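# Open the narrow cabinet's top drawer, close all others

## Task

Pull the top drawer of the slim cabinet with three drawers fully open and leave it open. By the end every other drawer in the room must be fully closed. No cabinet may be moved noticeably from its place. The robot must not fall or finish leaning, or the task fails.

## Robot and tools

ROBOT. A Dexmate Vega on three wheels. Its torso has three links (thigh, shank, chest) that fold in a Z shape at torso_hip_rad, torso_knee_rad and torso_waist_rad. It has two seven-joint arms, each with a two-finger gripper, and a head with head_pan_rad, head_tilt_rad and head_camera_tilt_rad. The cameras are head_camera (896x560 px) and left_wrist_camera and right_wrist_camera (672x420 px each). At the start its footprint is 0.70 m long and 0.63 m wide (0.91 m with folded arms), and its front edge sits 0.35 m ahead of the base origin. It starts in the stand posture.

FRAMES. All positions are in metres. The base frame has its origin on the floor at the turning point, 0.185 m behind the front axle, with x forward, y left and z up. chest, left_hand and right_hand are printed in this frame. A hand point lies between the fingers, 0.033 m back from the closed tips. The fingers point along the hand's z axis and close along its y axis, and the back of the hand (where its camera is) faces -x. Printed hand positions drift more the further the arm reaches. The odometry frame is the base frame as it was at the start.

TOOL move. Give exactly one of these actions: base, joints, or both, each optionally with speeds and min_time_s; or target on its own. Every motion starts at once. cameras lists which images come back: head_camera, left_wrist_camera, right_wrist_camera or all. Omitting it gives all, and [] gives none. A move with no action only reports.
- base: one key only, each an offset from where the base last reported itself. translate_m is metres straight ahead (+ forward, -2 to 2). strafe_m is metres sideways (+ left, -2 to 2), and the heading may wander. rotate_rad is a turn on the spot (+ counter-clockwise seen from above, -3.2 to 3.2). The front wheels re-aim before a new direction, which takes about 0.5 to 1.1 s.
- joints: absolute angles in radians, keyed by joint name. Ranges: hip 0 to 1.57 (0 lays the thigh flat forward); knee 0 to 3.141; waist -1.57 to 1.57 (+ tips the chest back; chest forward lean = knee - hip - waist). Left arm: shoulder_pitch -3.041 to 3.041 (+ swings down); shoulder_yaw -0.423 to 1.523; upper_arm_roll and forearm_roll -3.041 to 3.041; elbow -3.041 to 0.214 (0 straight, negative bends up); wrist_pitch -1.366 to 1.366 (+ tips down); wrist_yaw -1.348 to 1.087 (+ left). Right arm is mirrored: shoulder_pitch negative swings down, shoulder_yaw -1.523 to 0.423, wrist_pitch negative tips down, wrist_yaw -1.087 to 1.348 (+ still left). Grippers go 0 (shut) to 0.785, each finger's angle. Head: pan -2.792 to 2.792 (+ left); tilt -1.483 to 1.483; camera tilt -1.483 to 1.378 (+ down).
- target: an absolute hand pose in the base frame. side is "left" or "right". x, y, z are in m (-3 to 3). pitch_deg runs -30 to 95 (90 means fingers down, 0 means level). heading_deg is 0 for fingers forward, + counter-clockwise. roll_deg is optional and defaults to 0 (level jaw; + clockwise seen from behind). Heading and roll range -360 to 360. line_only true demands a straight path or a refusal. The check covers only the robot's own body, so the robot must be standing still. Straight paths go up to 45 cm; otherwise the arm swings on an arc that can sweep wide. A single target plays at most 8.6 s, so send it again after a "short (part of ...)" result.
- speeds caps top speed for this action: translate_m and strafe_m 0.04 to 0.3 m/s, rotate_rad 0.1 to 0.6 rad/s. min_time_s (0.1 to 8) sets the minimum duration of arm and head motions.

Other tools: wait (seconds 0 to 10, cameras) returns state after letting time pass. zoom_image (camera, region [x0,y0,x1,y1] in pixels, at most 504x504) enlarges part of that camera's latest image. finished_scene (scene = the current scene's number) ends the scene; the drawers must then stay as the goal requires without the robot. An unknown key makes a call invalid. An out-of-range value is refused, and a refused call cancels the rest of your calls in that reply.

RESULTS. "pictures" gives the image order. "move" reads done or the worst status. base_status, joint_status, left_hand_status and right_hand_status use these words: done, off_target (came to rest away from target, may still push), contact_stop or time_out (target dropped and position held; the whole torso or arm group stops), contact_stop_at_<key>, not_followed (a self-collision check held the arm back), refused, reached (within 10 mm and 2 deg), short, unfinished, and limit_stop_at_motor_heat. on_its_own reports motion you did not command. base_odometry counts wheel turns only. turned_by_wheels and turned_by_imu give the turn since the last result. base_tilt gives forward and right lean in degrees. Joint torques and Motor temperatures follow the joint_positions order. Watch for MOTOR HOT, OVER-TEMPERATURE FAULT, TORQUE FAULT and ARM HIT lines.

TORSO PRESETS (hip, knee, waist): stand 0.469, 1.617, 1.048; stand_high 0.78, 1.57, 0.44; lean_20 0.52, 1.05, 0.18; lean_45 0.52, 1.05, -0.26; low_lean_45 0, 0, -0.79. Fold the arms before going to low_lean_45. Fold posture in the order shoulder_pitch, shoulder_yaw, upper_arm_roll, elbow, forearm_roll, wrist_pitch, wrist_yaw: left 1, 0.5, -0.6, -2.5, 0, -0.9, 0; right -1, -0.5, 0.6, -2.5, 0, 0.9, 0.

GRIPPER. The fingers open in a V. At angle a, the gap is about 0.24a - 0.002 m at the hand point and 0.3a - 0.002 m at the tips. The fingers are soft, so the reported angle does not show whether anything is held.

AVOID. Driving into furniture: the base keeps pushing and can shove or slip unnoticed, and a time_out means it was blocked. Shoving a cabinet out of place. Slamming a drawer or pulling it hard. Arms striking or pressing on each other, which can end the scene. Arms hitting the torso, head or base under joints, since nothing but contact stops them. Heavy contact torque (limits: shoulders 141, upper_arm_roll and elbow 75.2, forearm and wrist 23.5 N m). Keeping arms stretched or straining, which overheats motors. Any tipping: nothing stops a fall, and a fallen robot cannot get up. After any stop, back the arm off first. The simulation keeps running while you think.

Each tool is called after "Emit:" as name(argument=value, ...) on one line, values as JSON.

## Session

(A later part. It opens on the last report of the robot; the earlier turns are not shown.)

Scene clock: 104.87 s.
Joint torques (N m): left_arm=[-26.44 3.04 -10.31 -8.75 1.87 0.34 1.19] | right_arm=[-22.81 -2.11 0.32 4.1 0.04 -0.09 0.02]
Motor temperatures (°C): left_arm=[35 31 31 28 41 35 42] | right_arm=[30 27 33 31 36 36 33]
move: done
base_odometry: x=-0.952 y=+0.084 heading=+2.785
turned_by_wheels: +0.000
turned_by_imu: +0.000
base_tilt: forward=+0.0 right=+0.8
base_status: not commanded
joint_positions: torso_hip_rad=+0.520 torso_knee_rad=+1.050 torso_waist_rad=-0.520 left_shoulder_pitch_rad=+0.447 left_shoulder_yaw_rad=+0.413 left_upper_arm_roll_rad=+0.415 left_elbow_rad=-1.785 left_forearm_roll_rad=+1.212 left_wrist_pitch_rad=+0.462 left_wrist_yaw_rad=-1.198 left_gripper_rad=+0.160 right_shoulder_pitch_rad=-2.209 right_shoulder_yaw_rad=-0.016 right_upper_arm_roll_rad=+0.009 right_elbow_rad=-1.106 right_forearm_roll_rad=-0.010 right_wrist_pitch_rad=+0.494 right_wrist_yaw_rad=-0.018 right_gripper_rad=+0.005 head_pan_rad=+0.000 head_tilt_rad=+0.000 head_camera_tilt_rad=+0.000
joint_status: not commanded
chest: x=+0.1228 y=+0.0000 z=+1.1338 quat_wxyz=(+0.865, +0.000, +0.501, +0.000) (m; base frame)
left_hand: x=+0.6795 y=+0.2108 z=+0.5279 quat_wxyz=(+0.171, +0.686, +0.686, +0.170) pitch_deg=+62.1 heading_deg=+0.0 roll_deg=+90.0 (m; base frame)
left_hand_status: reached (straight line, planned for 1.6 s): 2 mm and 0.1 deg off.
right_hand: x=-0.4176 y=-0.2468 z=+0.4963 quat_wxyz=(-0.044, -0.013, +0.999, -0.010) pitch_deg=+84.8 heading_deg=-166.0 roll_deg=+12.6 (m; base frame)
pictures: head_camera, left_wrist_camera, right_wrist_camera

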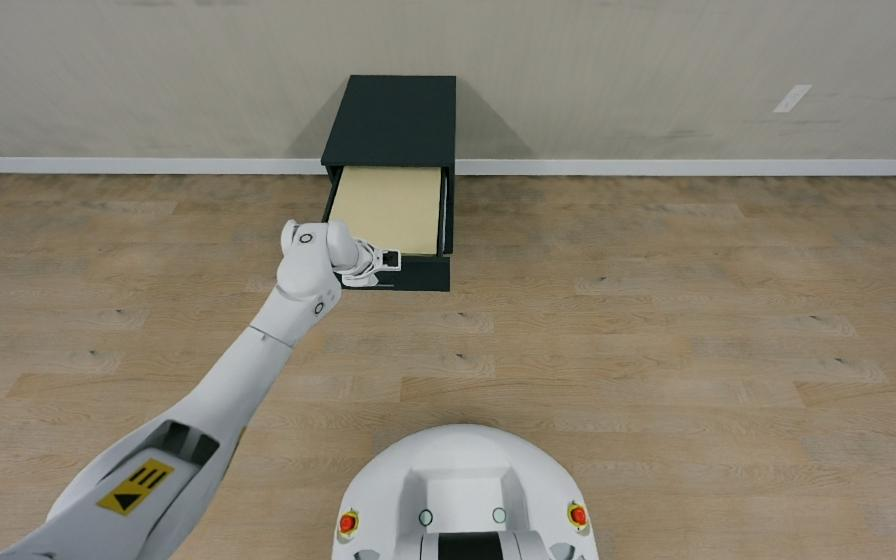

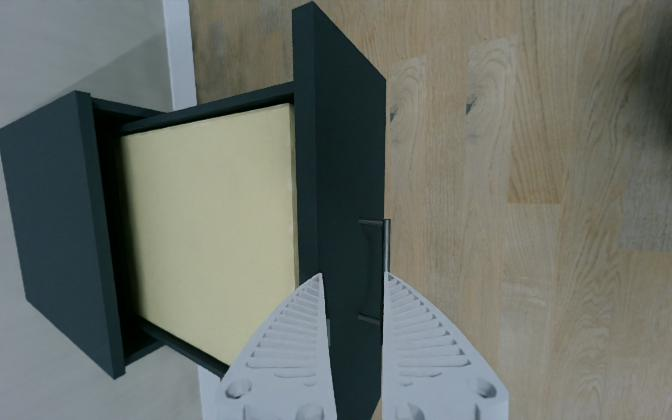

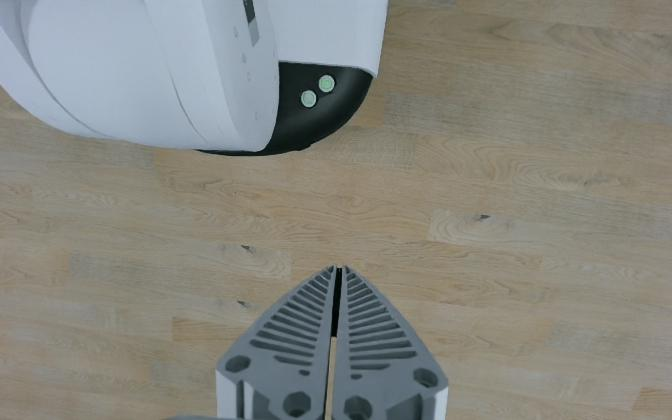

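Emit:
move(target={"side":"left","x":0.645,"y":0.211,"z":0.59,"pitch_deg":62,"heading_deg":0,"roll_deg":90,"line_only":true}, cameras=["head_camera","left_wrist_camera"])

Emit:
move(base={"translate_m":-0.3}, cameras=["head_camera","left_wrist_camera"])

Emit:
zoom_image(camera="head_camera", region=[250, 0, 550, 300])

Emit:
move(joints={"head_pan_rad":1.57,"head_camera_tilt_rad":0.3}, cameras=["head_camera"])

Emit:
move(joints={"head_pan_rad":2.7,"head_camera_tilt_rad":0.9}, cameras=["head_camera"])

Scene clock: 107.70 s.
Joint torques (N m): left_arm=[-21.64 5.01 -5.59 -7.27 0.99 1 0.3] | right_arm=[-22.07 -1.25 0.22 4.14 0.23 0.4 -0.02]
Motor temperatures (°C): left_arm=[35 31 31 28 40 35 42] | right_arm=[30 27 33 31 36 36 33]
move: done
base_odometry: x=-0.952 y=+0.084 heading=+2.785
turned_by_wheels: +0.000
turned_by_imu: +0.000
base_tilt: forward=+0.0 right=+0.8
base_status: not commanded
joint_positions: torso_hip_rad=+0.520 torso_knee_rad=+1.050 torso_waist_rad=-0.520 left_shoulder_pitch_rad=+0.452 left_shoulder_yaw_rad=+0.616 left_upper_arm_roll_rad=+0.500 left_elbow_rad=-2.076 left_forearm_roll_rad=+1.155 left_wrist_pitch_rad=+0.671 left_wrist_yaw_rad=-1.346 left_gripper_rad=+0.160 right_shoulder_pitch_rad=-2.209 right_shoulder_yaw_rad=-0.016 right_upper_arm_roll_rad=+0.009 right_elbow_rad=-1.106 right_forearm_roll_rad=-0.010 right_wrist_pitch_rad=+0.494 right_wrist_yaw_rad=-0.018 right_gripper_rad=+0.005 head_pan_rad=+0.000 head_tilt_rad=+0.000 head_camera_tilt_rad=+0.000
joint_status: not commanded
chest: x=+0.1228 y=+0.0000 z=+1.1338 quat_wxyz=(+0.865, +0.000, +0.501, +0.000) (m; base frame)
left_hand: x=+0.6457 y=+0.2111 z=+0.5893 quat_wxyz=(+0.171, +0.686, +0.686, +0.171) pitch_deg=+62.0 heading_deg=+0.0 roll_deg=-90.0 (m; base frame)
left_hand_status: reached (straight line, planned for 1.3 s): 1 mm and 0.0 deg off.
right_hand: x=-0.4176 y=-0.2468 z=+0.4963 quat_wxyz=(-0.044, -0.013, +0.999, -0.010) pitch_deg=+84.8 heading_deg=-166.0 roll_deg=+12.6 (m; base frame)
pictures: head_camera, left_wrist_camera

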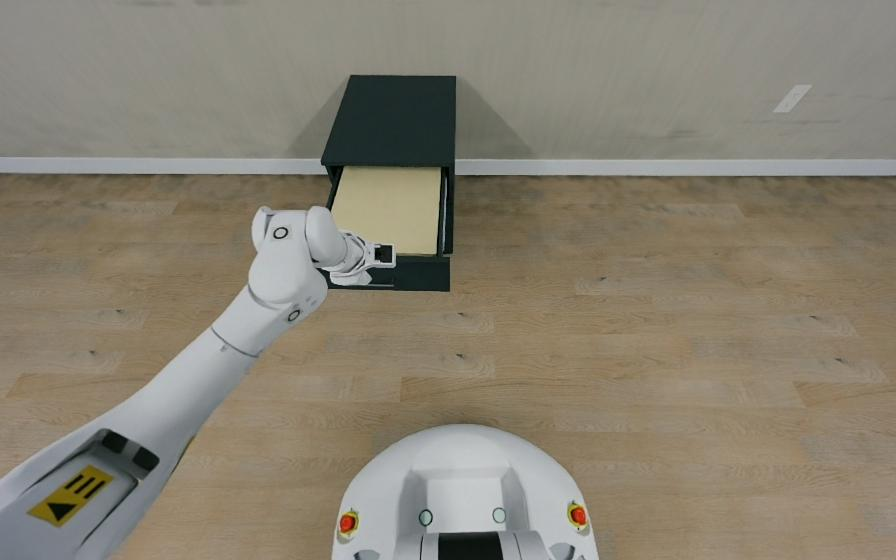

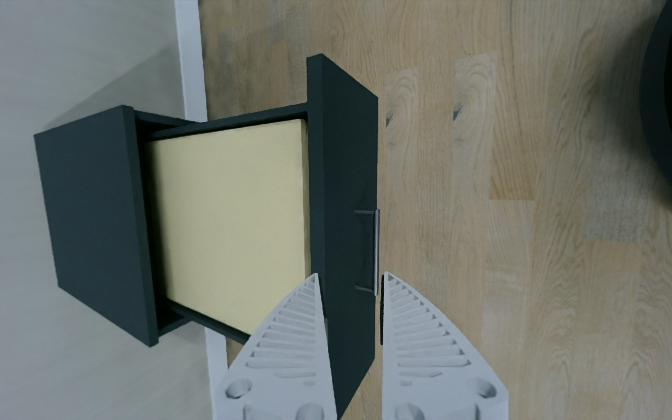

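Scene clock: 110.30 s.
Joint torques (N m): left_arm=[-20.85 5.76 -5.63 -5.82 1.11 -0.2 0.21] | right_arm=[-22.68 -1.53 0.54 3.83 0.07 -0.67 -0.03]
Motor temperatures (°C): left_arm=[35 31 31 28 40 35 42] | right_arm=[30 27 33 31 36 36 33]
move: done
base_odometry: x=-0.671 y=-0.020 heading=+2.784
turned_by_wheels: -0.001
turned_by_imu: -0.001
base_tilt: forward=+0.0 right=+0.7
base_status: done
joint_positions: torso_hip_rad=+0.520 torso_knee_rad=+1.050 torso_waist_rad=-0.520 left_shoulder_pitch_rad=+0.452 left_shoulder_yaw_rad=+0.620 left_upper_arm_roll_rad=+0.502 left_elbow_rad=-2.080 left_forearm_roll_rad=+1.154 left_wrist_pitch_rad=+0.675 left_wrist_yaw_rad=-1.348 left_gripper_rad=+0.160 right_shoulder_pitch_rad=-2.209 right_shoulder_yaw_rad=-0.016 right_upper_arm_roll_rad=+0.009 right_elbow_rad=-1.106 right_forearm_roll_rad=-0.010 right_wrist_pitch_rad=+0.494 right_wrist_yaw_rad=-0.018 right_gripper_rad=+0.005 head_pan_rad=+0.000 head_tilt_rad=+0.000 head_camera_tilt_rad=+0.000
joint_status: not commanded
chest: x=+0.1228 y=+0.0000 z=+1.1338 quat_wxyz=(+0.865, +0.000, +0.501, +0.000) (m; base frame)
left_hand: x=+0.6450 y=+0.2110 z=+0.5899 quat_wxyz=(+0.171, +0.686, +0.686, +0.171) pitch_deg=+62.0 heading_deg=+0.0 roll_deg=+90.0 (m; base frame)
right_hand: x=-0.4176 y=-0.2468 z=+0.4963 quat_wxyz=(-0.044, -0.013, +0.999, -0.010) pitch_deg=+84.8 heading_deg=-166.0 roll_deg=+12.6 (m; base frame)
pictures: head_camera, left_wrist_camera

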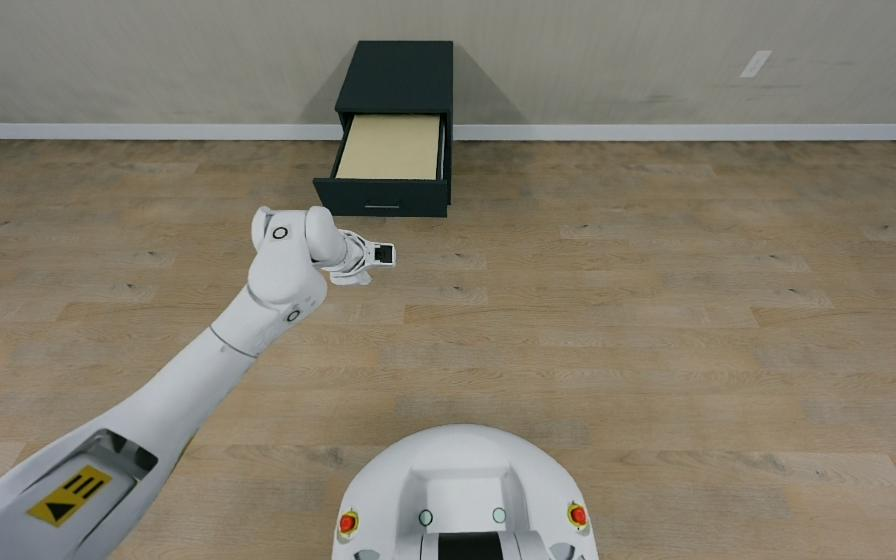

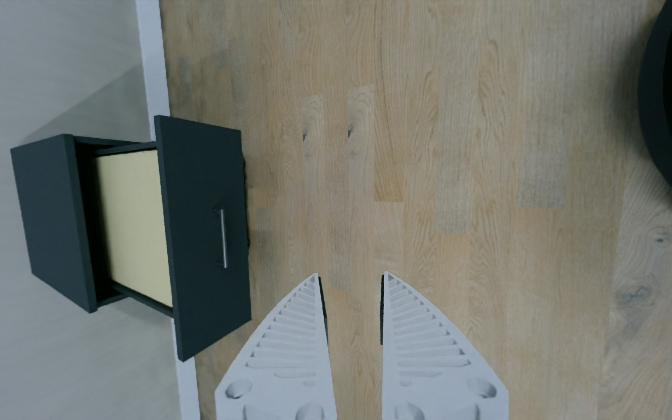

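Scaled by 1.680 from the camera's 896x560 image, which has a finer 960x600 frame.

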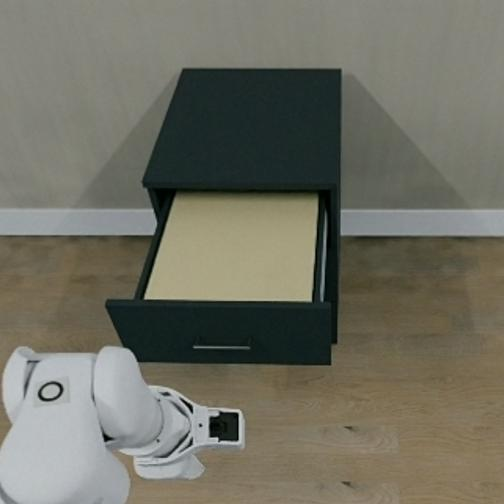

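Scene clock: 112.00 s.
Joint torques (N m): left_arm=[-19.67 3.8 -5.23 -4.72 1.02 -0.44 0.12] | right_arm=[-22.45 -1.28 0.13 4.43 0.25 0.05 -0.01]
Motor temperatures (°C): left_arm=[34 31 31 27 40 35 41] | right_arm=[30 27 33 31 36 36 33]
move: done
base_odometry: x=-0.671 y=-0.020 heading=+2.784
turned_by_wheels: +0.000
turned_by_imu: +0.000
base_tilt: forward=+0.0 right=+0.8
base_status: not commanded
joint_positions: torso_hip_rad=+0.520 torso_knee_rad=+1.050 torso_waist_rad=-0.520 left_shoulder_pitch_rad=+0.452 left_shoulder_yaw_rad=+0.620 left_upper_arm_roll_rad=+0.502 left_elbow_rad=-2.080 left_forearm_roll_rad=+1.154 left_wrist_pitch_rad=+0.675 left_wrist_yaw_rad=-1.348 left_gripper_rad=+0.160 right_shoulder_pitch_rad=-2.209 right_shoulder_yaw_rad=-0.016 right_upper_arm_roll_rad=+0.009 right_elbow_rad=-1.106 right_forearm_roll_rad=-0.010 right_wrist_pitch_rad=+0.494 right_wrist_yaw_rad=-0.018 right_gripper_rad=+0.005 head_pan_rad=+1.570 head_tilt_rad=+0.000 head_camera_tilt_rad=+0.300
joint_status: all done
chest: x=+0.1228 y=+0.0000 z=+1.1338 quat_wxyz=(+0.865, +0.000, +0.501, +0.000) (m; base frame)
left_hand: x=+0.6450 y=+0.2110 z=+0.5899 quat_wxyz=(+0.171, +0.686, +0.686, +0.171) pitch_deg=+62.0 heading_deg=+0.0 roll_deg=+90.0 (m; base frame)
right_hand: x=-0.4176 y=-0.2468 z=+0.4963 quat_wxyz=(-0.044, -0.013, +0.999, -0.010) pitch_deg=+84.8 heading_deg=-166.0 roll_deg=+12.6 (m; base frame)
pictures: head_camera

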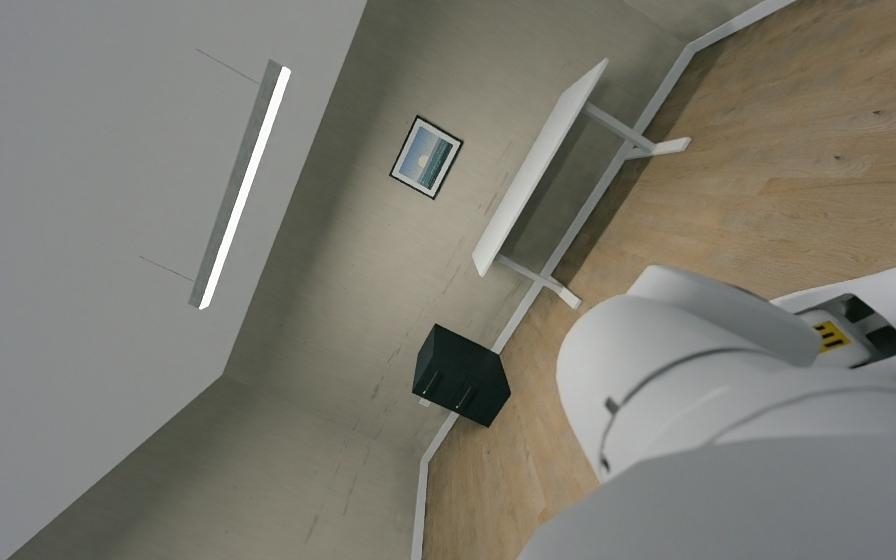

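Scene clock: 113.40 s.
Joint torques (N m): left_arm=[-21.41 3.67 -6.31 -6.07 1.06 0.29 0.17] | right_arm=[-23.9 -1.02 0.2 4.8 0.03 -0.01 -0.23]
Motor temperatures (°C): left_arm=[34 31 31 27 40 35 41] | right_arm=[30 27 33 31 36 36 33]
move: done
base_odometry: x=-0.671 y=-0.020 heading=+2.784
turned_by_wheels: +0.000
turned_by_imu: +0.000
base_tilt: forward=+0.0 right=+0.7
base_status: not commanded
joint_positions: torso_hip_rad=+0.520 torso_knee_rad=+1.050 torso_waist_rad=-0.520 left_shoulder_pitch_rad=+0.452 left_shoulder_yaw_rad=+0.620 left_upper_arm_roll_rad=+0.502 left_elbow_rad=-2.080 left_forearm_roll_rad=+1.154 left_wrist_pitch_rad=+0.675 left_wrist_yaw_rad=-1.348 left_gripper_rad=+0.160 right_shoulder_pitch_rad=-2.209 right_shoulder_yaw_rad=-0.016 right_upper_arm_roll_rad=+0.009 right_elbow_rad=-1.106 right_forearm_roll_rad=-0.010 right_wrist_pitch_rad=+0.494 right_wrist_yaw_rad=-0.018 right_gripper_rad=+0.005 head_pan_rad=+2.700 head_tilt_rad=+0.000 head_camera_tilt_rad=+0.900
joint_status: all done
chest: x=+0.1228 y=+0.0000 z=+1.1338 quat_wxyz=(+0.865, +0.000, +0.501, +0.000) (m; base frame)
left_hand: x=+0.6450 y=+0.2110 z=+0.5899 quat_wxyz=(+0.171, +0.686, +0.686, +0.171) pitch_deg=+62.0 heading_deg=+0.0 roll_deg=+90.0 (m; base frame)
right_hand: x=-0.4176 y=-0.2468 z=+0.4963 quat_wxyz=(-0.044, -0.013, +0.999, -0.010) pitch_deg=+84.8 heading_deg=-166.0 roll_deg=+12.6 (m; base frame)
pictures: head_camera

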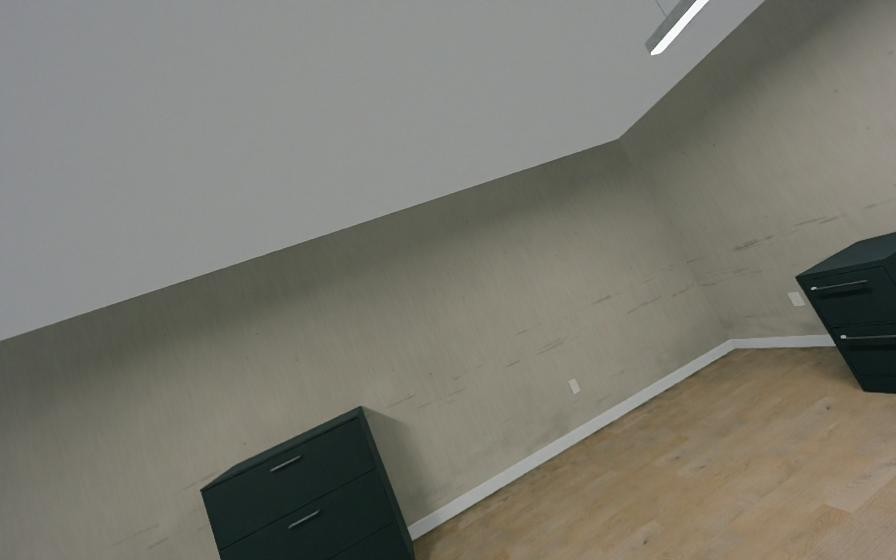

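Emit:
finished_scene(scene=2)

The scene is finished: the task was done.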